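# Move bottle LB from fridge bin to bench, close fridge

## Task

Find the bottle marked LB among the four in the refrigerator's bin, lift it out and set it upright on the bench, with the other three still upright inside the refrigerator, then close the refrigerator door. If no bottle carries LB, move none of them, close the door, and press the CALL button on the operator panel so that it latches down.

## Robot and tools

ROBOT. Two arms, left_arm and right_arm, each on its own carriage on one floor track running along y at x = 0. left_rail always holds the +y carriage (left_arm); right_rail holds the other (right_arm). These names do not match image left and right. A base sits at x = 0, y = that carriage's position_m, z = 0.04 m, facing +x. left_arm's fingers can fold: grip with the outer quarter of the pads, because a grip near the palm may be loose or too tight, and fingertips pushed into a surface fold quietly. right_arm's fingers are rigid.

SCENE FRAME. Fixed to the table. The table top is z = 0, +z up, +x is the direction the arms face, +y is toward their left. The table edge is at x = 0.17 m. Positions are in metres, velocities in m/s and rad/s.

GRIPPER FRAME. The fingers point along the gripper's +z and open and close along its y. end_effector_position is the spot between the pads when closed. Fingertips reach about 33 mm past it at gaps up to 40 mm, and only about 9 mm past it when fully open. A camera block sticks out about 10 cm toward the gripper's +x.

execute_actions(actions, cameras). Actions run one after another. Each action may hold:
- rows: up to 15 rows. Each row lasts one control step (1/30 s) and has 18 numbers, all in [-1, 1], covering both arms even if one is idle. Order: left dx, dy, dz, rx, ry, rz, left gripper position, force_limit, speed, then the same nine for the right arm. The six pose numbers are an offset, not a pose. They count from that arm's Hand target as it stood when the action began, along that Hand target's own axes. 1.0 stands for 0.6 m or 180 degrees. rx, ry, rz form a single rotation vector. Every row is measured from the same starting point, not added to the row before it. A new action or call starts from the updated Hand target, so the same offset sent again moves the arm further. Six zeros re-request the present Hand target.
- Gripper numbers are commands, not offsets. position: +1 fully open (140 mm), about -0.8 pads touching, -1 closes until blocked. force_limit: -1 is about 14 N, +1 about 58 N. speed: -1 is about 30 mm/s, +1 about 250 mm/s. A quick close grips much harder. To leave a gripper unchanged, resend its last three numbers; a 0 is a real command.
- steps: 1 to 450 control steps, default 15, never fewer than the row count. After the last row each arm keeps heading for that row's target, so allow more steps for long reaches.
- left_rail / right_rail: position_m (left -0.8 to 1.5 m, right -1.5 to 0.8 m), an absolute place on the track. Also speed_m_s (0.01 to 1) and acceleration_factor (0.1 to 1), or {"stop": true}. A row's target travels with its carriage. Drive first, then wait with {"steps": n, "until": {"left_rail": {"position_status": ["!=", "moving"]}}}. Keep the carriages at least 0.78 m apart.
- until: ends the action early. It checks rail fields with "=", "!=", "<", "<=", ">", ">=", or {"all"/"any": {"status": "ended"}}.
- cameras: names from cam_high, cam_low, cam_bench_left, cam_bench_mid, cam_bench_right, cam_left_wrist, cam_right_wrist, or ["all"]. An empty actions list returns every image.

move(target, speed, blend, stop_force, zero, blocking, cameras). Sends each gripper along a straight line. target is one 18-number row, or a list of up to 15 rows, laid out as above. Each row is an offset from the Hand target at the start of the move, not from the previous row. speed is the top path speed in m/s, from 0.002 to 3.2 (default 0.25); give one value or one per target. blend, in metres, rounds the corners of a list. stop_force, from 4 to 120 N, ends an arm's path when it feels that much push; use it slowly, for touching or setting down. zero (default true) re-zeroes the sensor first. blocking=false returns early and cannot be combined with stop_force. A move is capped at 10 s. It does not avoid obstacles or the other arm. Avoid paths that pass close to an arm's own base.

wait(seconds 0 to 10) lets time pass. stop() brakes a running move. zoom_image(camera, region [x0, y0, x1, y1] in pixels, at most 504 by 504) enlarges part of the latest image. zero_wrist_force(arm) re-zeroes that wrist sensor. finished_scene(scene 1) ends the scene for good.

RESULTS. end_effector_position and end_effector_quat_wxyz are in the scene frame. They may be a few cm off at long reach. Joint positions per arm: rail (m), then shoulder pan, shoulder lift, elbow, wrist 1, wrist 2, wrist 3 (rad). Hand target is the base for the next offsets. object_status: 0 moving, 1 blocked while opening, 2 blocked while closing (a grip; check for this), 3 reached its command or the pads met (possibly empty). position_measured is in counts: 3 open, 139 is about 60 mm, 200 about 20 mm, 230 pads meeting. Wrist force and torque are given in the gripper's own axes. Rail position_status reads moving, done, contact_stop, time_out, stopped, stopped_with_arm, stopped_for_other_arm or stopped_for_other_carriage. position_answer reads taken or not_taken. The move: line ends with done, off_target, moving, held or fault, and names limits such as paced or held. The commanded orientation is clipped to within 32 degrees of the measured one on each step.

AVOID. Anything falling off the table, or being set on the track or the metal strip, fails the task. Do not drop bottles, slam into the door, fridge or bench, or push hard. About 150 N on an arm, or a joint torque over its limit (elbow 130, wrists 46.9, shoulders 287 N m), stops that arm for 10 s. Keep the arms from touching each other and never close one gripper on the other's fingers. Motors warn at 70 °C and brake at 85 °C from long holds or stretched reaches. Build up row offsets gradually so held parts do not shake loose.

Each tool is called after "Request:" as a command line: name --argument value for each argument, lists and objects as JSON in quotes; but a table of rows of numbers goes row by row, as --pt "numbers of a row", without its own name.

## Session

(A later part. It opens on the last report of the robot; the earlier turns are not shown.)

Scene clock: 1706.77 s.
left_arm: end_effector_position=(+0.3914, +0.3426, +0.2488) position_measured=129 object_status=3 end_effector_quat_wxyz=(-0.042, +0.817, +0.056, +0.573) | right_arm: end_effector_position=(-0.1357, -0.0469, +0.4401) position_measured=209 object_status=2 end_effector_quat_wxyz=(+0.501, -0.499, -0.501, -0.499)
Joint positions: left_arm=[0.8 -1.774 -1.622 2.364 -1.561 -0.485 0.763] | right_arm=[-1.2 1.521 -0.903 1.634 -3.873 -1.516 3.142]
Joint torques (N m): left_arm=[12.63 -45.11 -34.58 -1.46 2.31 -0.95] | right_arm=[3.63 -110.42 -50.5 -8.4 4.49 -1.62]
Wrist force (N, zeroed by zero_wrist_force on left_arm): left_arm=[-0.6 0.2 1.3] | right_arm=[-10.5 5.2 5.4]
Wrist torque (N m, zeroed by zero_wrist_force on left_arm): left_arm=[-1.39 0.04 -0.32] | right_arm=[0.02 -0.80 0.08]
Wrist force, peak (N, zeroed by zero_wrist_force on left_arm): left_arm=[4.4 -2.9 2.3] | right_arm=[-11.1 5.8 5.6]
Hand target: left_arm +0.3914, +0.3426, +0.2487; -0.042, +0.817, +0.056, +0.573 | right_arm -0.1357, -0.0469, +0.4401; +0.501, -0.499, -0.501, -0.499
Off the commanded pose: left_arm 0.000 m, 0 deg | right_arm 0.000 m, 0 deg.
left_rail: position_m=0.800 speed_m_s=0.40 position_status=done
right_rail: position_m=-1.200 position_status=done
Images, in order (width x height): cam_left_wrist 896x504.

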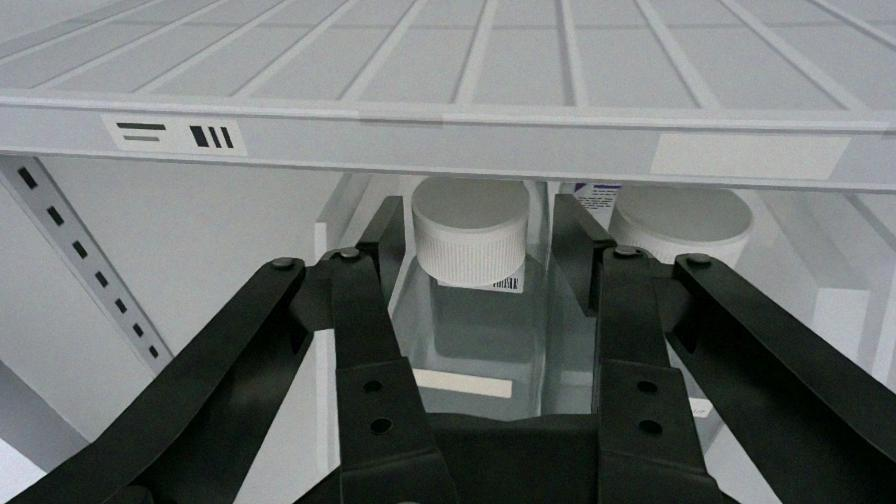

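Request:
move --target '[0, 0, -0.25, 0, 0, 0, 0.0, -1, -1, 0, 0, 0, 0, 0, 0, -1, -0.5, -0.8]' --speed 0.12 --cameras '["cam_left_wrist"]'

Scene clock: 1711.37 s.
left_arm: end_effector_position=(+0.2519, +0.3227, +0.2998) position_measured=129 object_status=3 end_effector_quat_wxyz=(-0.042, +0.817, +0.056, +0.573) | right_arm: end_effector_position=(-0.1357, -0.0469, +0.4401) position_measured=209 object_status=2 end_effector_quat_wxyz=(+0.501, -0.499, -0.501, -0.499)
Joint positions: left_arm=[0.8 -2.032 -1.643 2.227 -1.152 -0.685 0.464] | right_arm=[-1.2 1.521 -0.903 1.634 -3.873 -1.516 3.142]
Joint torques (N m): left_arm=[-18.95 -22.57 -50.12 1.65 -1.7 -2.21] | right_arm=[5.95 -112.32 -51.52 -8.88 3.78 -1.46]
Wrist force (N, zeroed by zero_wrist_force on left_arm): left_arm=[-0.6 -5.4 0.1] | right_arm=[-10.9 5.9 5.3]
Wrist torque (N m, zeroed by zero_wrist_force on left_arm): left_arm=[-1.23 0.16 0.01] | right_arm=[0.06 -0.75 0.08]
Wrist force, peak (N, zeroed by zero_wrist_force on left_arm): left_arm=[-0.8 -5.8 0.0] | right_arm=[-10.9 6.1 5.5]
Hand target: left_arm +0.2517, +0.3226, +0.2998; -0.042, +0.817, +0.056, +0.573 | right_arm -0.1357, -0.0469, +0.4401; +0.501, -0.499, -0.501, -0.499
Off the commanded pose: left_arm 0.000 m, 0 deg | right_arm 0.000 m, 0 deg.
left_rail: position_m=0.800 speed_m_s=0.40 position_status=done
right_rail: position_m=-1.200 position_status=done
move: done
Images, in order (width x height): cam_left_wrist 896x504.

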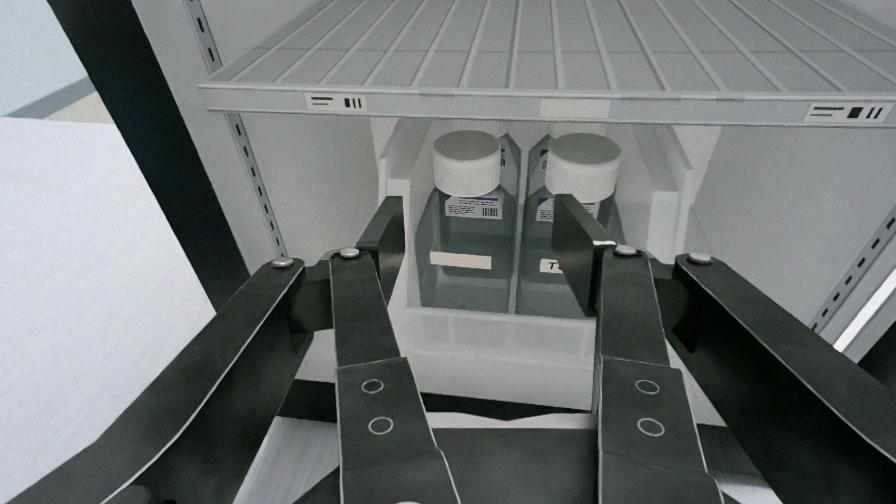

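Request:
move --target '[-0.1155, -0.0138, -0.3172, 0, 0, 0, 0.0, -1, -1, 0, 0, 0, 0, 0, 0, -1, -0.5, -0.8]' --speed 0.25

Request:
execute_actions --actions '[{"left_rail": {"position_m": 1.45, "speed_m_s": 0.5, "acceleration_factor": 0.5}, "steps": 150, "until": {"left_rail": {"position_status": ["!=", "moving"]}}}]' --cameras '["cam_right_wrist", "cam_high"]'

Scene clock: 1720.70 s.
left_arm: end_effector_position=(+0.0502, +0.3025, +0.2995) position_measured=129 object_status=3 end_effector_quat_wxyz=(-0.042, +0.817, +0.056, +0.573) | right_arm: end_effector_position=(-0.1357, -0.0469, +0.4401) position_measured=209 object_status=2 end_effector_quat_wxyz=(+0.501, -0.499, -0.501, -0.499)
Joint positions: left_arm=[0.8 -2.32 -1.494 2.062 -1.004 -0.938 0.274] | right_arm=[-1.2 1.521 -0.903 1.634 -3.873 -1.516 3.142]
Joint torques (N m): left_arm=[-15.25 -30.93 -49.87 3.37 -1.67 -3.18] | right_arm=[3.55 -111.5 -51.46 -9.05 3.79 -1.36]
Wrist force (N, zeroed by zero_wrist_force on left_arm): left_arm=[-1.0 -5.3 -0.4] | right_arm=[-10.7 5.7 5.3]
Wrist torque (N m, zeroed by zero_wrist_force on left_arm): left_arm=[-1.19 0.24 0.01] | right_arm=[0.01 -0.79 0.08]
Wrist force, peak (N, zeroed by zero_wrist_force on left_arm): left_arm=[-1.6 -5.8 -2.7] | right_arm=[-11.1 6.0 5.7]
Hand target: left_arm +0.0500, +0.3025, +0.2995; -0.042, +0.817, +0.056, +0.573 | right_arm -0.1357, -0.0469, +0.4401; +0.501, -0.499, -0.501, -0.499
Off the commanded pose: left_arm 0.000 m, 0 deg | right_arm 0.000 m, 0 deg.
left_rail: position_m=0.800 speed_m_s=0.40 position_status=done
right_rail: position_m=-1.200 position_status=done
move: done

Scene clock: 1723.30 s.
left_arm: end_effector_position=(+0.0500, +0.9525, +0.2995) position_measured=129 object_status=3 end_effector_quat_wxyz=(-0.042, +0.817, +0.056, +0.573) | right_arm: end_effector_position=(-0.1357, -0.0469, +0.4401) position_measured=209 object_status=2 end_effector_quat_wxyz=(+0.501, -0.499, -0.501, -0.499)
Joint positions: left_arm=[1.45 -2.32 -1.494 2.062 -1.004 -0.939 0.274] | right_arm=[-1.2 1.521 -0.903 1.634 -3.873 -1.516 3.142]
Joint torques (N m): left_arm=[-11.39 -41.19 -39.8 1.97 2.02 -3.15] | right_arm=[6.16 -112.91 -51.43 -8.77 3.96 -1.92]
Wrist force (N, zeroed by zero_wrist_force on left_arm): left_arm=[-0.4 -5.0 -0.4] | right_arm=[-11.0 5.9 5.4]
Wrist torque (N m, zeroed by zero_wrist_force on left_arm): left_arm=[-1.11 0.09 0.01] | right_arm=[0.05 -0.74 0.08]
Wrist force, peak (N, zeroed by zero_wrist_force on left_arm): left_arm=[-0.9 -6.5 -0.5] | right_arm=[-10.9 6.0 5.7]
Hand target: left_arm +0.0500, +0.9525, +0.2995; -0.042, +0.817, +0.056, +0.573 | right_arm -0.1357, -0.0469, +0.4401; +0.501, -0.499, -0.501, -0.499
Tool commands: left_gripper/position=+0.0 left_gripper/force_limit=-1.0 left_gripper/speed=-1.0 right_gripper/position=-1.0 right_gripper/force_limit=-0.5 right_gripper/speed=-0.8
Off the commanded pose: left_arm 0.000 m, 0 deg | right_arm 0.000 m, 0 deg.
left_rail: position_m=1.450 speed_m_s=0.50 position_status=done
right_rail: position_m=-1.200 position_status=done
Images, in order (width x height): cam_high 896x504, cam_right_wrist 896x504.

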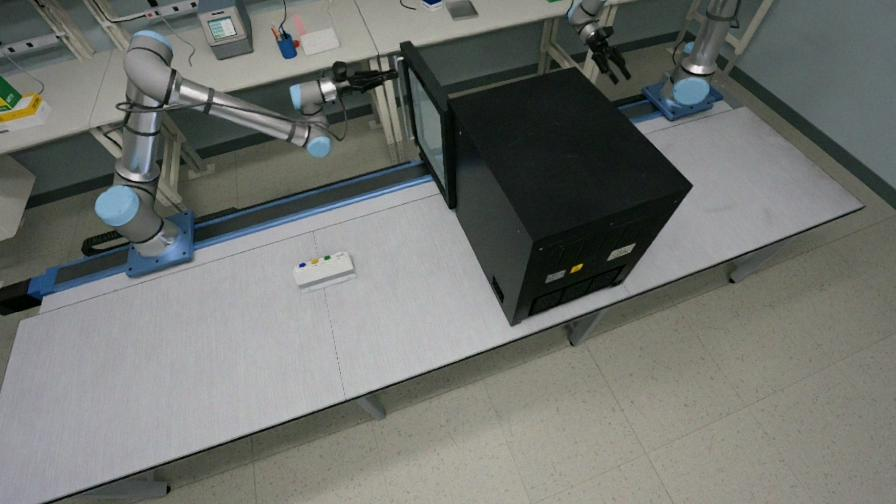

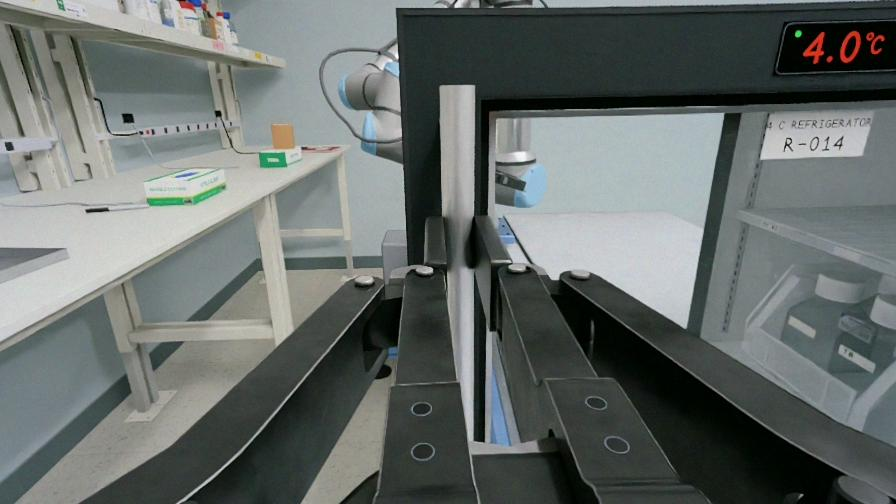

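Request:
move --target '[0, 0, 0, 0, 0, 0, 0.0, -1, -1, 0, -0.0105, 0.0775, 0, 0, 0, -1, -0.5, -0.8]' --speed 0.04 --stop_force 25

Scene clock: 1876.93 s.
left_arm: end_effector_position=(+0.0500, +0.9525, +0.2995) position_measured=129 object_status=3 end_effector_quat_wxyz=(-0.042, +0.817, +0.056, +0.573) | right_arm: end_effector_position=(-0.1422, -0.0004, +0.4401) position_measured=209 object_status=2 end_effector_quat_wxyz=(+0.501, -0.499, -0.501, -0.499)
Joint positions: left_arm=[1.45 -2.32 -1.494 2.062 -1.004 -0.939 0.274] | right_arm=[-1.2 1.531 -0.843 1.52 -3.819 -1.526 3.142]
Joint torques (N m): left_arm=[18.17 -58.12 -36.22 -0.04 2.77 -2.71] | right_arm=[54.32 -99.45 -51.64 -4.34 10.99 -2.46]
Wrist force (N, zeroed by zero_wrist_force on left_arm): left_arm=[-0.5 -5.7 -0.3] | right_arm=[-7.4 32.5 5.9]
Wrist torque (N m, zeroed by zero_wrist_force on left_arm): left_arm=[-1.28 0.14 0.01] | right_arm=[-0.70 -0.63 0.12]
Wrist force, peak (N, zeroed by zero_wrist_force on left_arm): left_arm=[-0.6 -5.9 -0.4] | right_arm=[-7.1 32.7 6.4]
Hand target: left_arm +0.0500, +0.9525, +0.2995; -0.042, +0.817, +0.056, +0.573 | right_arm -0.1422, -0.0004, +0.4401; +0.501, -0.499, -0.501, -0.499
Off the commanded pose: left_arm 0.000 m, 0 deg | right_arm 0.000 m, 0 deg.
left_rail: position_m=1.450 speed_m_s=0.50 position_status=done
right_rail: position_m=-1.200 position_status=done
move: done

Request:
move --target '[0, 0, 0, 0, 0, 0, 0.0, -1, -1, 0, 0.0042, 0, 0, 0, 0, -1, -0.5, -0.8]' --speed 0.02

Scene clock: 1879.67 s.
left_arm: end_effector_position=(+0.0500, +0.9525, +0.2995) position_measured=129 object_status=3 end_effector_quat_wxyz=(-0.042, +0.817, +0.056, +0.573) | right_arm: end_effector_position=(-0.1401, -0.0004, +0.4401) position_measured=209 object_status=2 end_effector_quat_wxyz=(+0.502, -0.499, -0.501, -0.499)
Joint positions: left_arm=[1.45 -2.32 -1.494 2.062 -1.004 -0.939 0.274] | right_arm=[-1.2 1.529 -0.844 1.521 -3.82 -1.523 3.142]
Joint torques (N m): left_arm=[19.72 -63.57 -36.67 -0.06 2.67 -2.68] | right_arm=[-26.47 -118.84 -26.87 -7.71 -2.08 -2.99]
Wrist force (N, zeroed by zero_wrist_force on left_arm): left_arm=[-0.7 -5.3 -0.1] | right_arm=[-2.2 -14.2 3.8]
Wrist torque (N m, zeroed by zero_wrist_force on left_arm): left_arm=[-1.19 0.17 0.01] | right_arm=[0.37 -0.56 0.07]
Wrist force, peak (N, zeroed by zero_wrist_force on left_arm): left_arm=[-1.3 -5.8 -0.3] | right_arm=[-7.2 33.1 6.4]
Hand target: left_arm +0.0500, +0.9525, +0.2995; -0.042, +0.817, +0.056, +0.573 | right_arm -0.1397, -0.0004, +0.4401; +0.501, -0.499, -0.501, -0.499
Off the commanded pose: left_arm 0.000 m, 0 deg | right_arm 0.000 m, 0 deg.
left_rail: position_m=1.450 speed_m_s=0.50 position_status=done
right_rail: position_m=-1.200 position_status=done
move: done

Request:
move --pt "0 0 0 0 0 0 0.0 -1 -1 0 -0.0032 0.05 0 0 0 -1 -0.5 -0.8" --pt "0 0 0 0 0 0 0.0 -1 -1 0 -0.0008 0.1 0 0 0 -1 -0.5 -0.8" --speed 0.04 --blend 0.005 --stop_force 25

Scene clock: 1887.83 s.
left_arm: end_effector_position=(+0.0500, +0.9525, +0.2995) position_measured=129 object_status=3 end_effector_quat_wxyz=(-0.042, +0.817, +0.056, +0.573) | right_arm: end_effector_position=(-0.1405, +0.0596, +0.4401) position_measured=209 object_status=2 end_effector_quat_wxyz=(+0.501, -0.499, -0.501, -0.499)
Joint positions: left_arm=[1.45 -2.32 -1.494 2.062 -1.004 -0.939 0.274] | right_arm=[-1.2 1.532 -0.764 1.367 -3.746 -1.527 3.142]
Joint torques (N m): left_arm=[19.78 -63.14 -36.52 0.26 2.34 -2.58] | right_arm=[-3.17 -93.76 -47.29 -0.51 2.9 -1.16]
Wrist force (N, zeroed by zero_wrist_force on left_arm): left_arm=[-0.7 -5.3 -0.3] | right_arm=[-3.5 -2.5 2.1]
Wrist torque (N m, zeroed by zero_wrist_force on left_arm): left_arm=[-1.19 0.17 0.01] | right_arm=[-1.46 0.61 0.05]
Wrist force, peak (N, zeroed by zero_wrist_force on left_arm): left_arm=[-0.6 -6.0 -0.2] | right_arm=[-0.5 -28.2 2.5]
Hand target: left_arm +0.0500, +0.9525, +0.2995; -0.042, +0.817, +0.056, +0.573 | right_arm -0.1405, +0.0596, +0.4401; +0.501, -0.499, -0.501, -0.499
Off the commanded pose: left_arm 0.000 m, 0 deg | right_arm 0.000 m, 0 deg.
left_rail: position_m=1.450 speed_m_s=0.50 position_status=done
right_rail: position_m=-1.200 position_status=done
move: done

Request:
move --pt "0 0 0 0 0 0 0.0 -1 -1 0 0.0050 0.0423 0 0 0 -1 -0.5 -0.8" --pt "0 0 0 0 0 0 0.0 -1 -1 0 0.0122 0.0840 0 0 0 -1 -0.5 -0.8" --pt "0 0 0 0 0 0 0.0 -1 -1 0 0.0218 0.1257 0 0 0 -1 -0.5 -0.8" --speed 0.04 --blend 0.004 --stop_force 25

Scene clock: 1899.13 s.
left_arm: end_effector_position=(+0.0500, +0.9525, +0.2995) position_measured=129 object_status=3 end_effector_quat_wxyz=(-0.042, +0.817, +0.056, +0.573) | right_arm: end_effector_position=(-0.1278, +0.1351, +0.4402) position_measured=231 object_status=3 end_effector_quat_wxyz=(+0.501, -0.499, -0.501, -0.499)
Joint positions: left_arm=[1.45 -2.32 -1.494 2.062 -1.004 -0.939 0.274] | right_arm=[-1.2 1.522 -0.655 1.155 -3.642 -1.517 3.142]
Joint torques (N m): left_arm=[15.82 -62.98 -38.18 -0.33 2.76 -2.58] | right_arm=[-15.15 -100.92 -48.52 0.18 2.59 -0.14]
Wrist force (N, zeroed by zero_wrist_force on left_arm): left_arm=[-0.9 -5.3 -0.1] | right_arm=[-2.6 -5.7 1.4]
Wrist torque (N m, zeroed by zero_wrist_force on left_arm): left_arm=[-1.20 0.22 0.00] | right_arm=[-1.28 0.57 0.07]
Wrist force, peak (N, zeroed by zero_wrist_force on left_arm): left_arm=[-0.7 -5.9 -0.3] | right_arm=[-0.5 -11.1 3.8]
Hand target: left_arm +0.0500, +0.9525, +0.2995; -0.042, +0.817, +0.056, +0.573 | right_arm -0.1278, +0.1351, +0.4402; +0.501, -0.499, -0.501, -0.499
Off the commanded pose: left_arm 0.000 m, 0 deg | right_arm 0.000 m, 0 deg.
left_rail: position_m=1.450 speed_m_s=0.50 position_status=done
right_rail: position_m=-1.200 position_status=done
move: done

Request:
wait --seconds 0 --cameras '["cam_right_wrist", "cam_high", "cam_bench_mid"]'

Scene clock: 1900.90 s.
left_arm: end_effector_position=(+0.0500, +0.9525, +0.2995) position_measured=129 object_status=3 end_effector_quat_wxyz=(-0.042, +0.817, +0.056, +0.573) | right_arm: end_effector_position=(-0.1278, +0.1351, +0.4402) position_measured=231 object_status=3 end_effector_quat_wxyz=(+0.501, -0.499, -0.501, -0.499)
Joint positions: left_arm=[1.45 -2.32 -1.494 2.062 -1.004 -0.939 0.274] | right_arm=[-1.2 1.522 -0.655 1.155 -3.642 -1.517 3.142]
Joint torques (N m): left_arm=[17.52 -61.99 -36.51 -0.16 2.35 -1.73] | right_arm=[-10.75 -101.22 -49.72 -0.6 2.63 0.47]
Wrist force (N, zeroed by zero_wrist_force on left_arm): left_arm=[-0.7 -5.2 -0.2] | right_arm=[-2.8 -5.5 1.5]
Wrist torque (N m, zeroed by zero_wrist_force on left_arm): left_arm=[-1.17 0.17 0.01] | right_arm=[-1.24 0.61 0.07]
Wrist force, peak (N, zeroed by zero_wrist_force on left_arm): left_arm=[-0.8 -5.7 -0.4] | right_arm=[-3.1 -6.0 1.3]
Hand target: left_arm +0.0500, +0.9525, +0.2995; -0.042, +0.817, +0.056, +0.573 | right_arm -0.1278, +0.1351, +0.4402; +0.501, -0.499, -0.501, -0.499
Tool commands: left_gripper/position=+0.0 left_gripper/force_limit=-1.0 left_gripper/speed=-1.0 right_gripper/position=-1.0 right_gripper/force_limit=-0.5 right_gripper/speed=-0.8
Off the commanded pose: left_arm 0.000 m, 0 deg | right_arm 0.000 m, 0 deg.
left_rail: position_m=1.450 speed_m_s=0.50 position_status=done
right_rail: position_m=-1.200 position_status=done
Images, in order (width x height): cam_high 896x504, cam_bench_mid 896x504, cam_right_wrist 896x504.

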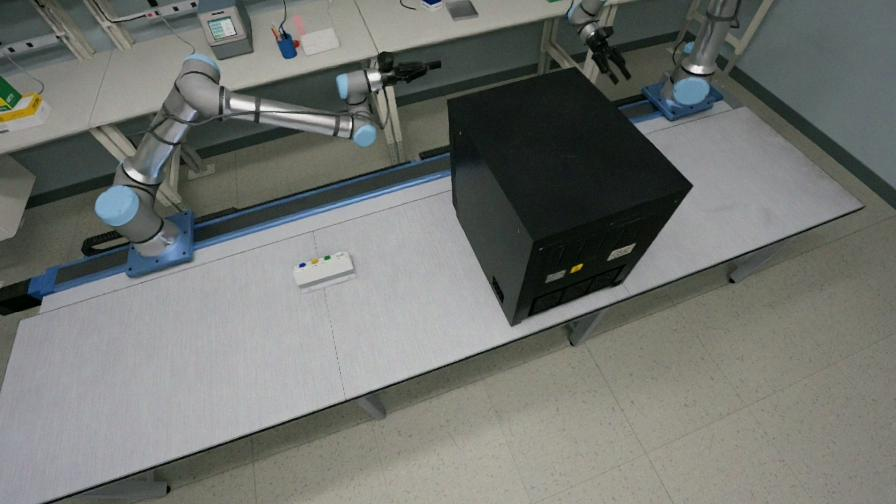

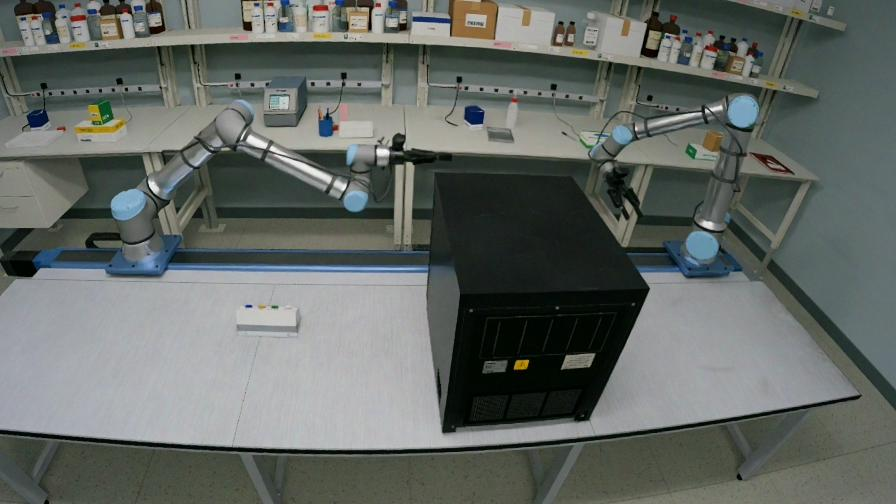

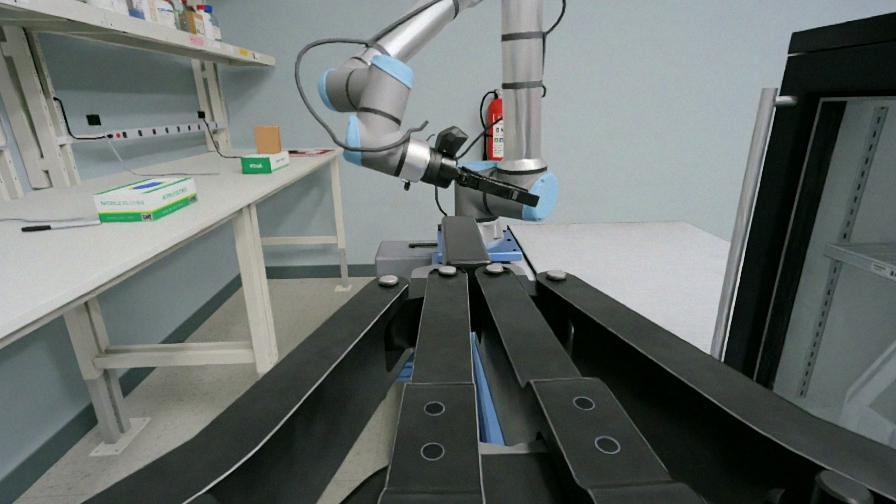

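Request:
zoom_image --camera "cam_right_wrist" --region '[640, 20, 896, 450]'

Request:
zoom_image --camera "cam_high" --region '[420, 60, 700, 340]'

Scaled by 1.172 from the camera's 896x504 image, which has a finer 1280x720 frame.

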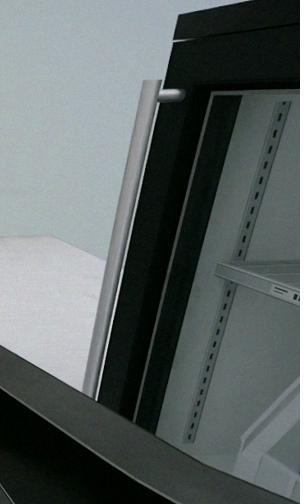

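Scaled by 1.800 from the camera's 896x504 image, which has a finer 1280x720 frame.

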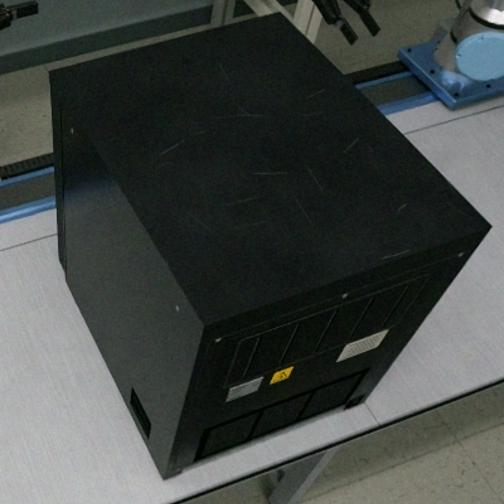

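Request:
execute_actions --actions '[{"right_rail": {"position_m": -1.5, "speed_m_s": 0.4, "acceleration_factor": 0.5}, "steps": 150, "until": {"right_rail": {"position_status": ["!=", "moving"]}}}]'

Request:
move --target '[0, 0, 0, 0, 0, 0, 0.0, -1, -1, -0.3017, 0.6708, -0.934, -0.2445, -0.1527, 0.0633, -1, -0.5, -0.8]' --speed 0.25 --cameras '["cam_right_wrist", "cam_bench_right"]'

Scene clock: 1938.10 s.
left_arm: end_effector_position=(+0.0500, +0.9525, +0.2995) position_measured=129 object_status=3 end_effector_quat_wxyz=(-0.042, +0.817, +0.056, +0.573) | right_arm: end_effector_position=(-0.1277, -0.1649, +0.4402) position_measured=231 object_status=3 end_effector_quat_wxyz=(+0.501, -0.499, -0.501, -0.499)
Joint positions: left_arm=[1.45 -2.32 -1.494 2.062 -1.004 -0.939 0.274] | right_arm=[-1.5 1.522 -0.655 1.155 -3.642 -1.517 3.142]
Joint torques (N m): left_arm=[17.75 -64.36 -36.33 -0.29 2.89 -1.74] | right_arm=[2.33 -121.59 -40.12 -4.08 1.78 1.99]
Wrist force (N, zeroed by zero_wrist_force on left_arm): left_arm=[-1.2 -5.4 -0.5] | right_arm=[-2.6 -5.7 1.4]
Wrist torque (N m, zeroed by zero_wrist_force on left_arm): left_arm=[-1.20 0.28 0.01] | right_arm=[-1.30 0.55 0.07]
Wrist force, peak (N, zeroed by zero_wrist_force on left_arm): left_arm=[-0.7 -5.9 -0.1] | right_arm=[-3.1 -5.8 1.6]
Hand target: left_arm +0.0500, +0.9525, +0.2995; -0.042, +0.817, +0.056, +0.573 | right_arm -0.1278, -0.1649, +0.4402; +0.501, -0.499, -0.501, -0.499
Tool commands: left_gripper/position=+0.0 left_gripper/force_limit=-1.0 left_gripper/speed=-1.0 right_gripper/position=-1.0 right_gripper/force_limit=-0.5 right_gripper/speed=-0.8
Off the commanded pose: left_arm 0.000 m, 0 deg | right_arm 0.000 m, 0 deg.
left_rail: position_m=1.450 speed_m_s=0.50 position_status=done
right_rail: position_m=-1.500 speed_m_s=0.40 position_status=done

Scene clock: 1941.53 s.
left_arm: end_effector_position=(+0.0500, +0.9525, +0.2995) position_measured=129 object_status=3 end_effector_quat_wxyz=(-0.042, +0.817, +0.056, +0.573) | right_arm: end_effector_position=(+0.2774, -0.7230, +0.2588) position_measured=231 object_status=3 end_effector_quat_wxyz=(-0.196, +0.795, +0.332, +0.468)
Joint positions: left_arm=[1.45 -2.32 -1.494 2.062 -1.004 -0.939 0.274] | right_arm=[-1.5 1.14 -1.273 2.289 -3.625 -1.875 3.317]
Joint torques (N m): left_arm=[15.78 -64.56 -36.19 0 2.69 -1.49] | right_arm=[-12.04 -68.73 -14.73 -1.72 3.08 -3.3]
Wrist force (N, zeroed by zero_wrist_force on left_arm): left_arm=[-0.6 -5.5 -0.4] | right_arm=[-2.3 -5.6 0.1]
Wrist torque (N m, zeroed by zero_wrist_force on left_arm): left_arm=[-1.24 0.16 0.01] | right_arm=[-1.25 0.50 0.15]
Wrist force, peak (N, zeroed by zero_wrist_force on left_arm): left_arm=[-0.7 -5.9 -0.3] | right_arm=[-2.5 -6.7 2.8]
Hand target: left_arm +0.0500, +0.9525, +0.2995; -0.042, +0.817, +0.056, +0.573 | right_arm +0.2775, -0.7232, +0.2587; -0.196, +0.795, +0.332, +0.468
Off the commanded pose: left_arm 0.000 m, 0 deg | right_arm 0.000 m, 0 deg.
left_rail: position_m=1.450 speed_m_s=0.50 position_status=done
right_rail: position_m=-1.500 speed_m_s=0.40 position_status=done
move: done
Images, in order (width x height): cam_bench_right 896x504, cam_right_wrist 896x504.

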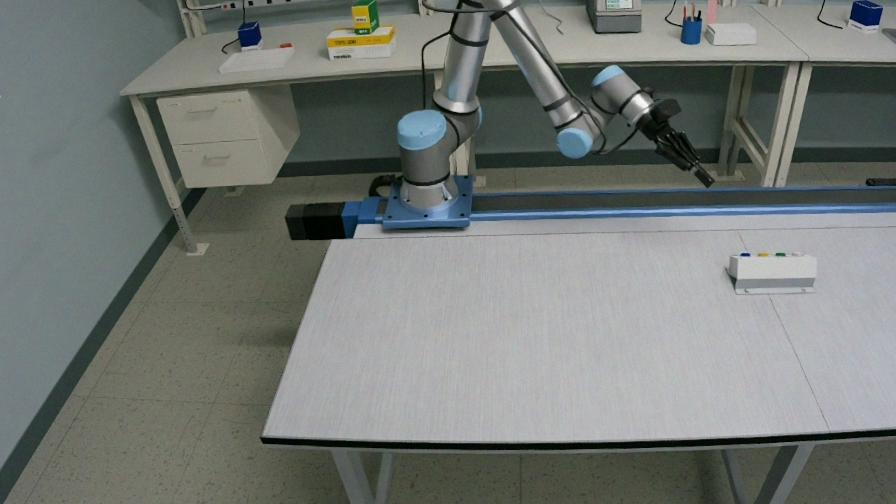

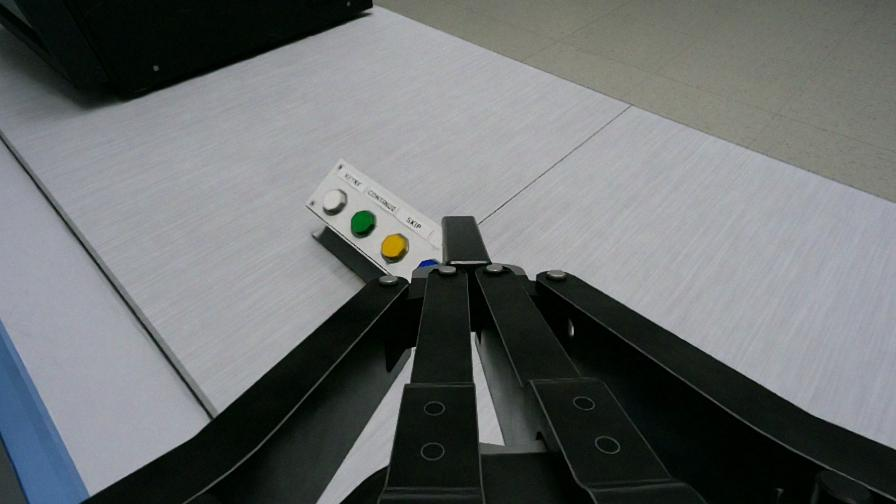

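Request:
zoom_image --camera "cam_right_wrist" --region '[290, 140, 500, 300]'

Scaled by 2.400 from the camera's 896x504 image, which has a finer 1280x720 frame.

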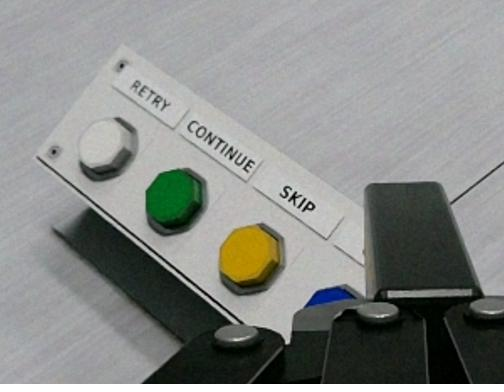

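Request:
move --target '[0, 0, 0, 0, 0, 0, 0.0, -1, -1, -0.0131, -0.1045, 0.0050, -0.0283, -0.0943, 0.0213, -1, -0.5, -0.8]' --speed 0.2 --cameras '["cam_right_wrist"]'

Scene clock: 1975.83 s.
left_arm: end_effector_position=(+0.0500, +0.9525, +0.2995) position_measured=129 object_status=3 end_effector_quat_wxyz=(-0.042, +0.817, +0.056, +0.573) | right_arm: end_effector_position=(+0.2321, -0.6799, +0.2505) position_measured=231 object_status=3 end_effector_quat_wxyz=(-0.125, +0.874, +0.309, +0.353)
Joint positions: left_arm=[1.45 -2.32 -1.494 2.062 -1.004 -0.939 0.274] | right_arm=[-1.5 1.238 -1.331 2.097 -3.024 -1.948 3.563]
Joint torques (N m): left_arm=[18 -62.38 -36.3 0.03 2.36 -1.4] | right_arm=[11.44 -46.11 -45.01 -2.77 -0.9 2.41]
Wrist force (N, zeroed by zero_wrist_force on left_arm): left_arm=[-1.1 -5.4 0.0] | right_arm=[-3.2 -5.7 -0.4]
Wrist torque (N m, zeroed by zero_wrist_force on left_arm): left_arm=[-1.22 0.25 0.01] | right_arm=[-1.28 0.70 -0.06]
Wrist force, peak (N, zeroed by zero_wrist_force on left_arm): left_arm=[-1.0 -5.8 0.1] | right_arm=[-3.0 -6.4 -0.4]
Hand target: left_arm +0.0500, +0.9525, +0.2995; -0.042, +0.817, +0.056, +0.573 | right_arm +0.2321, -0.6799, +0.2505; -0.125, +0.874, +0.309, +0.353
Off the commanded pose: left_arm 0.000 m, 0 deg | right_arm 0.000 m, 0 deg.
left_rail: position_m=1.450 speed_m_s=0.50 position_status=done
right_rail: position_m=-1.500 speed_m_s=0.40 position_status=done
move: done
Images, in order (width x height): cam_right_wrist 896x504.

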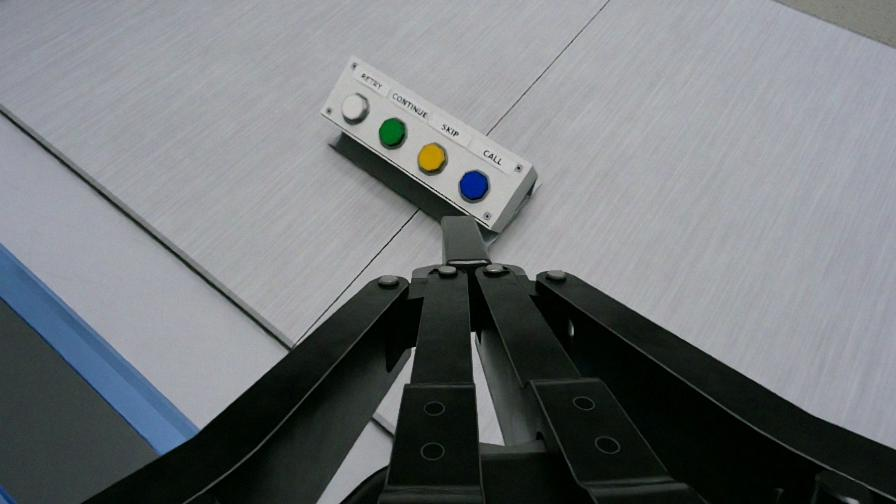

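Request:
zoom_image --camera "cam_right_wrist" --region '[310, 40, 560, 250]'

Scaled by 2.016 from the camera's 896x504 image, which has a finer 1280x720 frame.

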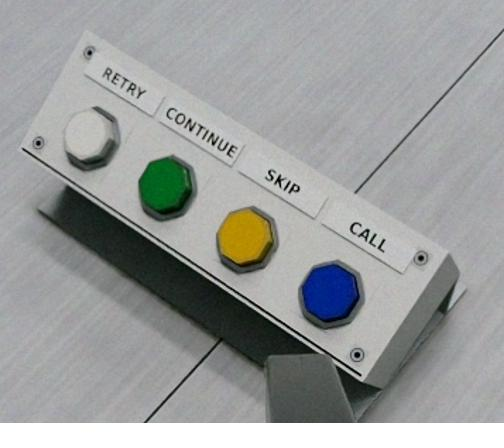

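Request:
move --target '[0, 0, 0, 0, 0, 0, 0.0, -1, -1, 0.0337, -0.0183, 0.2410, -0.1307, -0.0747, 0.1735, -1, -0.5, -0.8]' --speed 0.15 --cameras '["cam_right_wrist", "cam_bench_right", "cam_left_wrist"]'

Scene clock: 2026.00 s.
left_arm: end_effector_position=(+0.0500, +0.9525, +0.2995) position_measured=129 object_status=3 end_effector_quat_wxyz=(-0.042, +0.817, +0.056, +0.573) | right_arm: end_effector_position=(+0.3147, -0.5991, +0.1605) position_measured=231 object_status=3 end_effector_quat_wxyz=(+0.000, +0.966, -0.001, +0.259)
Joint positions: left_arm=[1.45 -2.32 -1.494 2.062 -1.004 -0.939 0.274] | right_arm=[-1.5 1.22 -1.05 1.645 -2.361 -2.06 4.314]
Joint torques (N m): left_arm=[18.55 -59.89 -36.52 -0.19 2.69 -1.05] | right_arm=[-14.08 -72.97 -49.36 -2.78 1.44 2.72]
Wrist force (N, zeroed by zero_wrist_force on left_arm): left_arm=[-0.4 -5.4 -0.4] | right_arm=[-3.6 -6.2 -0.4]
Wrist torque (N m, zeroed by zero_wrist_force on left_arm): left_arm=[-1.19 0.10 0.01] | right_arm=[-1.40 0.76 -0.09]
Wrist force, peak (N, zeroed by zero_wrist_force on left_arm): left_arm=[-0.5 -6.2 -0.3] | right_arm=[-3.4 -6.8 0.1]
Hand target: left_arm +0.0500, +0.9525, +0.2995; -0.042, +0.817, +0.056, +0.573 | right_arm +0.3147, -0.5991, +0.1605; +0.000, +0.966, -0.001, +0.259
Off the commanded pose: left_arm 0.000 m, 0 deg | right_arm 0.000 m, 0 deg.
left_rail: position_m=1.450 speed_m_s=0.50 position_status=done
right_rail: position_m=-1.500 speed_m_s=0.40 position_status=done
move: done
Images, in order (width x height): cam_bench_right 896x504, cam_left_wrist 896x504, cam_right_wrist 896x504.

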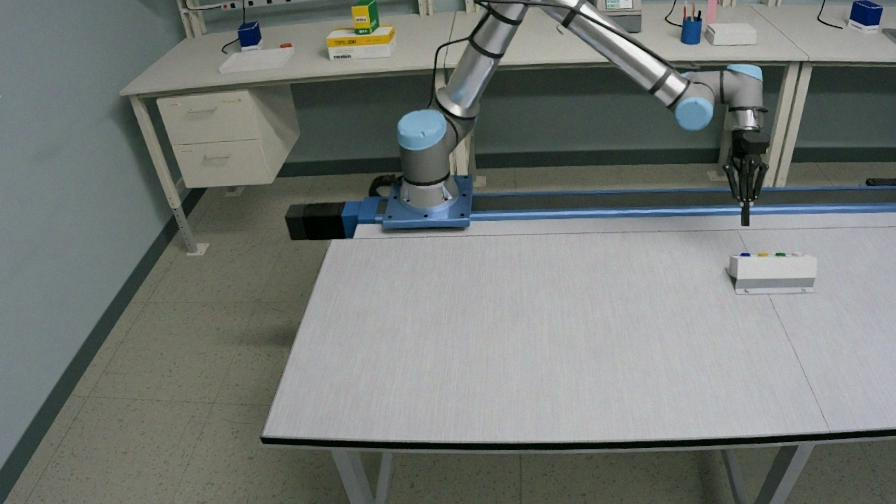

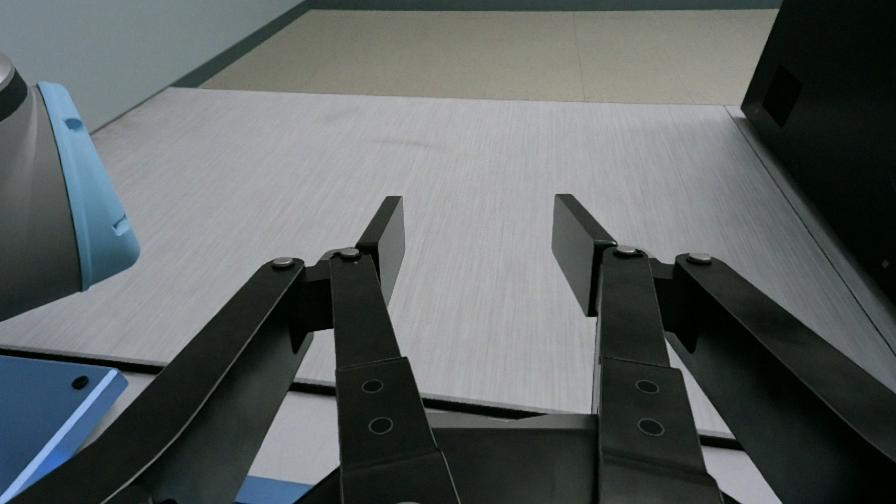

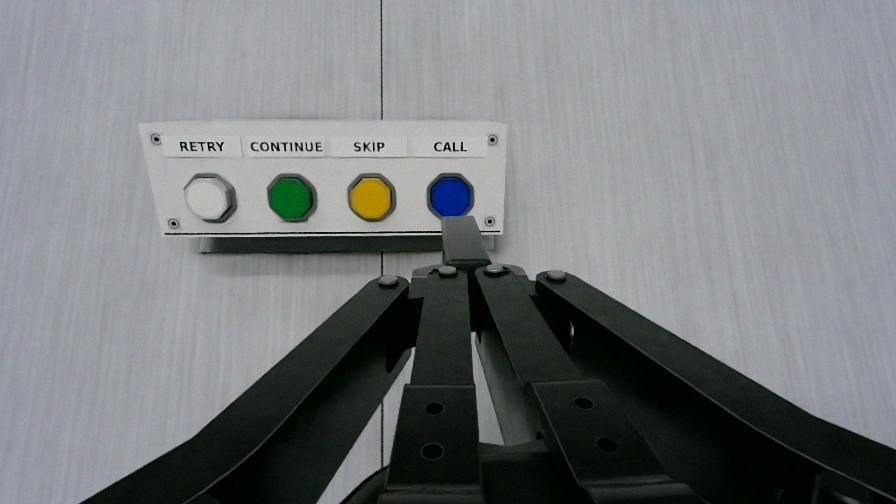

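Request:
move --target '[0, 0, 0, 0, 0, 0, 0.0, -1, -1, 0, -0.0067, 0.1250, 0, 0, 0, -1, -0.5, -0.8]' --speed 0.1 --stop_force 15 --cameras '["cam_right_wrist"]'

Scene clock: 2044.80 s.
left_arm: end_effector_position=(+0.0500, +0.9525, +0.2995) position_measured=129 object_status=3 end_effector_quat_wxyz=(-0.042, +0.817, +0.056, +0.573) | right_arm: end_effector_position=(+0.3522, -0.5951, +0.0956) position_measured=231 object_status=3 end_effector_quat_wxyz=(+0.000, +0.966, -0.001, +0.259)
Joint positions: left_arm=[1.45 -2.32 -1.494 2.062 -1.004 -0.939 0.274] | right_arm=[-1.5 1.183 -0.97 1.654 -2.47 -2.053 4.273]
Joint torques (N m): left_arm=[18.81 -64.42 -37.14 0.03 2.76 -0.84] | right_arm=[-16.03 -77.76 -49.63 -9.47 1.37 -3.09]
Wrist force (N, zeroed by zero_wrist_force on left_arm): left_arm=[-0.8 -5.3 -0.5] | right_arm=[-5.3 -2.6 -4.2]
Wrist torque (N m, zeroed by zero_wrist_force on left_arm): left_arm=[-1.19 0.20 0.00] | right_arm=[-1.46 0.64 0.14]
Wrist force, peak (N, zeroed by zero_wrist_force on left_arm): left_arm=[-0.7 -6.0 -0.2] | right_arm=[-4.1 -6.2 0.1]
Hand target: left_arm +0.0500, +0.9525, +0.2995; -0.042, +0.817, +0.056, +0.573 | right_arm +0.3522, -0.5951, +0.0956; +0.000, +0.966, -0.001, +0.259
Off the commanded pose: left_arm 0.000 m, 0 deg | right_arm 0.000 m, 0 deg.
left_rail: position_m=1.450 speed_m_s=0.50 position_status=done
right_rail: position_m=-1.500 speed_m_s=0.40 position_status=done
move: done
Images, in order (width x height): cam_right_wrist 896x504.

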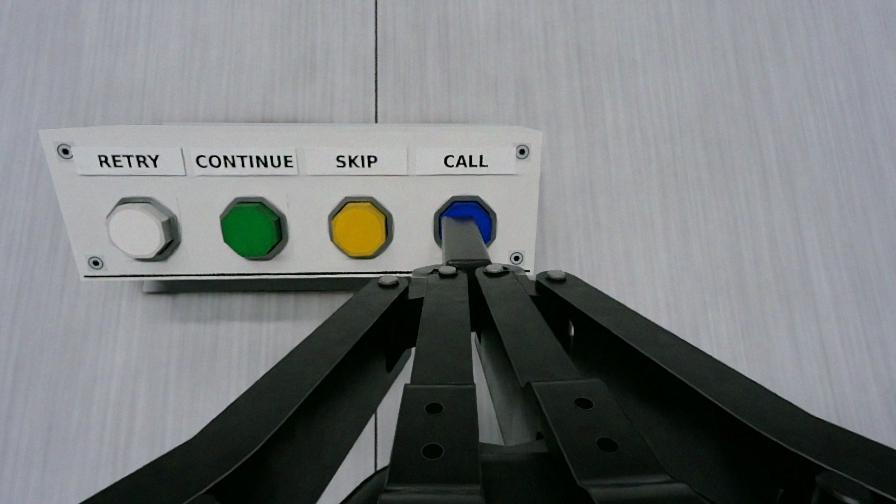

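Request:
move --target '[0, 0, 0, 0, 0, 0, 0.0, -1, -1, 0, 0, 0.0417, 0, 0, 0, -1, -0.5, -0.8]' --speed 0.008 --stop_force 30 --cameras '["cam_right_wrist"]'

Scene clock: 2050.10 s.
left_arm: end_effector_position=(+0.0500, +0.9525, +0.2995) position_measured=129 object_status=3 end_effector_quat_wxyz=(-0.042, +0.817, +0.056, +0.573) | right_arm: end_effector_position=(+0.3545, -0.5951, +0.0918) position_measured=231 object_status=3 end_effector_quat_wxyz=(+0.000, +0.966, -0.001, +0.259)
Joint positions: left_arm=[1.45 -2.32 -1.494 2.062 -1.004 -0.939 0.274] | right_arm=[-1.5 1.181 -0.965 1.654 -2.476 -2.052 4.27]
Joint torques (N m): left_arm=[16.82 -65 -36.39 -0.21 1.98 -0.6] | right_arm=[-8.4 -80.77 -29.86 -3.97 -0.29 1.66]
Wrist force (N, zeroed by zero_wrist_force on left_arm): left_arm=[-1.0 -5.4 -0.6] | right_arm=[-9.7 8.9 -38.2]
Wrist torque (N m, zeroed by zero_wrist_force on left_arm): left_arm=[-1.22 0.24 0.01] | right_arm=[-1.88 0.56 0.18]
Wrist force, peak (N, zeroed by zero_wrist_force on left_arm): left_arm=[-0.8 -5.8 -0.3] | right_arm=[-10.6 12.4 -47.1]
Hand target: left_arm +0.0500, +0.9525, +0.2995; -0.042, +0.817, +0.056, +0.573 | right_arm +0.3545, -0.5950, +0.0918; +0.000, +0.966, -0.001, +0.259 (not the last commanded pose)
Off the commanded pose: left_arm 0.000 m, 0 deg | right_arm 0.021 m, 0 deg.
left_rail: position_m=1.450 speed_m_s=0.50 position_status=done
right_rail: position_m=-1.500 speed_m_s=0.40 position_status=done
move: contact (right_arm)
Images, in order (width x height): cam_right_wrist 896x504.

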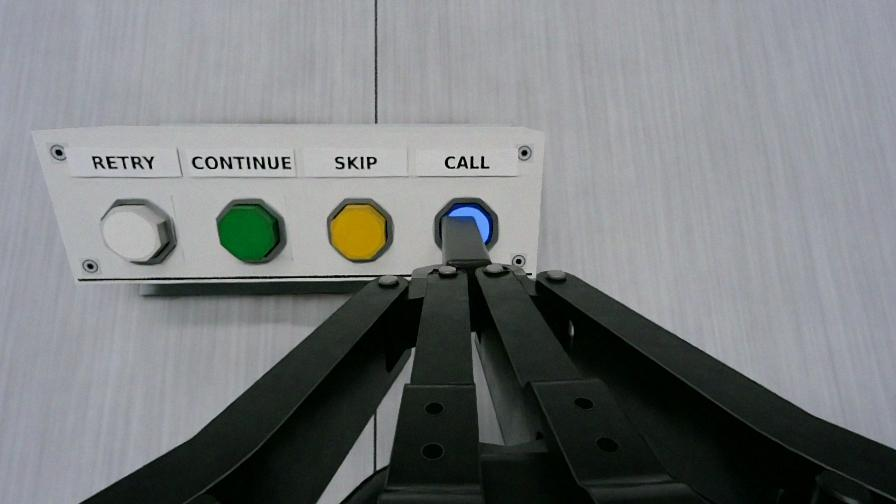

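Request:
move --target '[0, 0, 0, 0, 0, 0, 0.0, -1, -1, 0, 0, -0.1667, 0, 0, 0, -1, -0.5, -0.8]' --speed 0.08 --cameras '["cam_right_wrist"]'

Scene clock: 2054.10 s.
left_arm: end_effector_position=(+0.0500, +0.9525, +0.2995) position_measured=129 object_status=3 end_effector_quat_wxyz=(-0.042, +0.817, +0.056, +0.573) | right_arm: end_effector_position=(+0.3045, -0.5950, +0.1783) position_measured=231 object_status=3 end_effector_quat_wxyz=(+0.000, +0.966, -0.001, +0.259)
Joint positions: left_arm=[1.45 -2.32 -1.494 2.062 -1.004 -0.939 0.274] | right_arm=[-1.5 1.232 -1.064 1.628 -2.324 -2.063 4.327]
Joint torques (N m): left_arm=[19.74 -64.47 -36.24 0.21 2.79 -0.82] | right_arm=[13.5 -104.6 -49.27 -1.08 -3.68 2.47]
Wrist force (N, zeroed by zero_wrist_force on left_arm): left_arm=[-0.8 -5.3 -0.1] | right_arm=[-2.8 -7.1 0.1]
Wrist torque (N m, zeroed by zero_wrist_force on left_arm): left_arm=[-1.18 0.19 0.01] | right_arm=[-1.60 0.59 -0.08]
Wrist force, peak (N, zeroed by zero_wrist_force on left_arm): left_arm=[-0.7 -5.8 -0.6] | right_arm=[-9.6 9.2 -37.8]
Hand target: left_arm +0.0500, +0.9525, +0.2995; -0.042, +0.817, +0.056, +0.573 | right_arm +0.3044, -0.5950, +0.1784; +0.000, +0.966, -0.001, +0.259
Off the commanded pose: left_arm 0.000 m, 0 deg | right_arm 0.000 m, 0 deg.
left_rail: position_m=1.450 speed_m_s=0.50 position_status=done
right_rail: position_m=-1.500 speed_m_s=0.40 position_status=done
move: done
Images, in order (width x height): cam_right_wrist 896x504.

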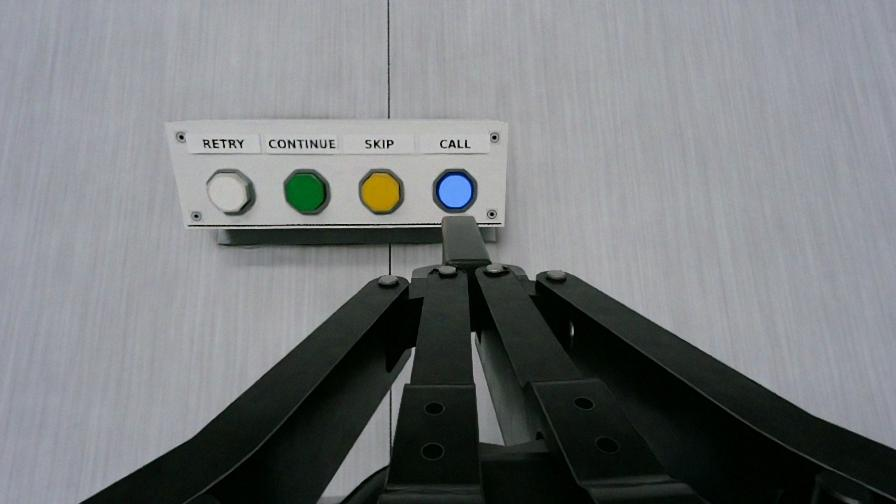

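Request:
execute_actions --actions '[{"rows": [[0,0,0,0,0,0,-1,-1,0,0,0,0,0,0,0,-1,-0.5,-0.8]], "left_rail": {"position_m": 0.85, "speed_m_s": 0.5, "acceleration_factor": 0.5}, "steps": 150, "until": {"left_rail": {"position_status": ["!=", "moving"]}}}]' --cameras '["cam_left_wrist"]'

Scene clock: 2062.63 s.
left_arm: end_effector_position=(+0.0500, +0.3525, +0.2995) position_measured=233 object_status=3 end_effector_quat_wxyz=(-0.042, +0.817, +0.056, +0.573) | right_arm: end_effector_position=(+0.3044, -0.5950, +0.1784) position_measured=231 object_status=3 end_effector_quat_wxyz=(+0.000, +0.966, -0.001, +0.259)
Joint positions: left_arm=[0.85 -2.32 -1.494 2.062 -1.004 -0.939 0.274] | right_arm=[-1.5 1.232 -1.064 1.628 -2.324 -2.063 4.328]
Joint torques (N m): left_arm=[13.22 -47.93 -40.11 0.13 1.36 -0.5] | right_arm=[10.65 -103.37 -50.67 -2.1 -3.83 2.47]
Wrist force (N, zeroed by zero_wrist_force on left_arm): left_arm=[-0.6 -5.8 -0.1] | right_arm=[-3.2 -7.1 0.1]
Wrist torque (N m, zeroed by zero_wrist_force on left_arm): left_arm=[-1.30 0.14 0.01] | right_arm=[-1.60 0.67 -0.09]
Wrist force, peak (N, zeroed by zero_wrist_force on left_arm): left_arm=[-0.4 -6.9 -0.2] | right_arm=[-3.2 -7.7 0.0]
Hand target: left_arm +0.0500, +0.3525, +0.2995; -0.042, +0.817, +0.056, +0.573 | right_arm +0.3044, -0.5950, +0.1784; +0.000, +0.966, -0.001, +0.259
Off the commanded pose: left_arm 0.000 m, 0 deg | right_arm 0.000 m, 0 deg.
left_rail: position_m=0.850 speed_m_s=0.50 position_status=done
right_rail: position_m=-1.500 speed_m_s=0.40 position_status=done
Images, in order (width x height): cam_left_wrist 896x504.

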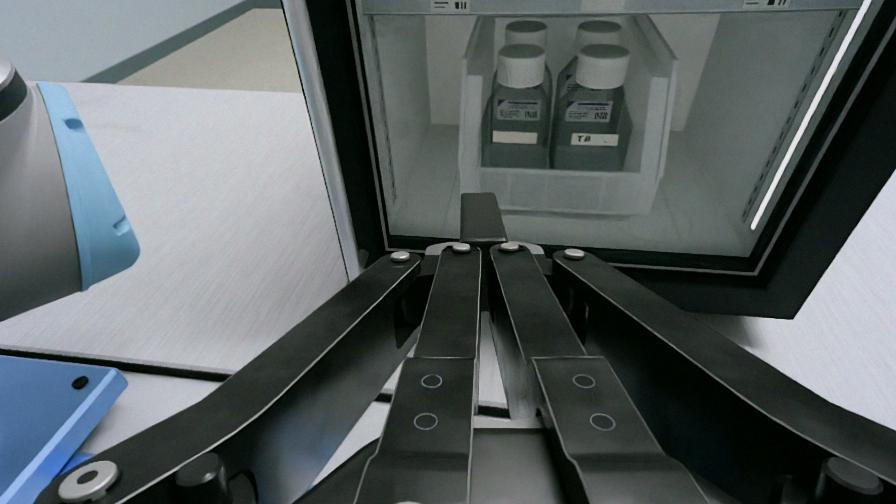

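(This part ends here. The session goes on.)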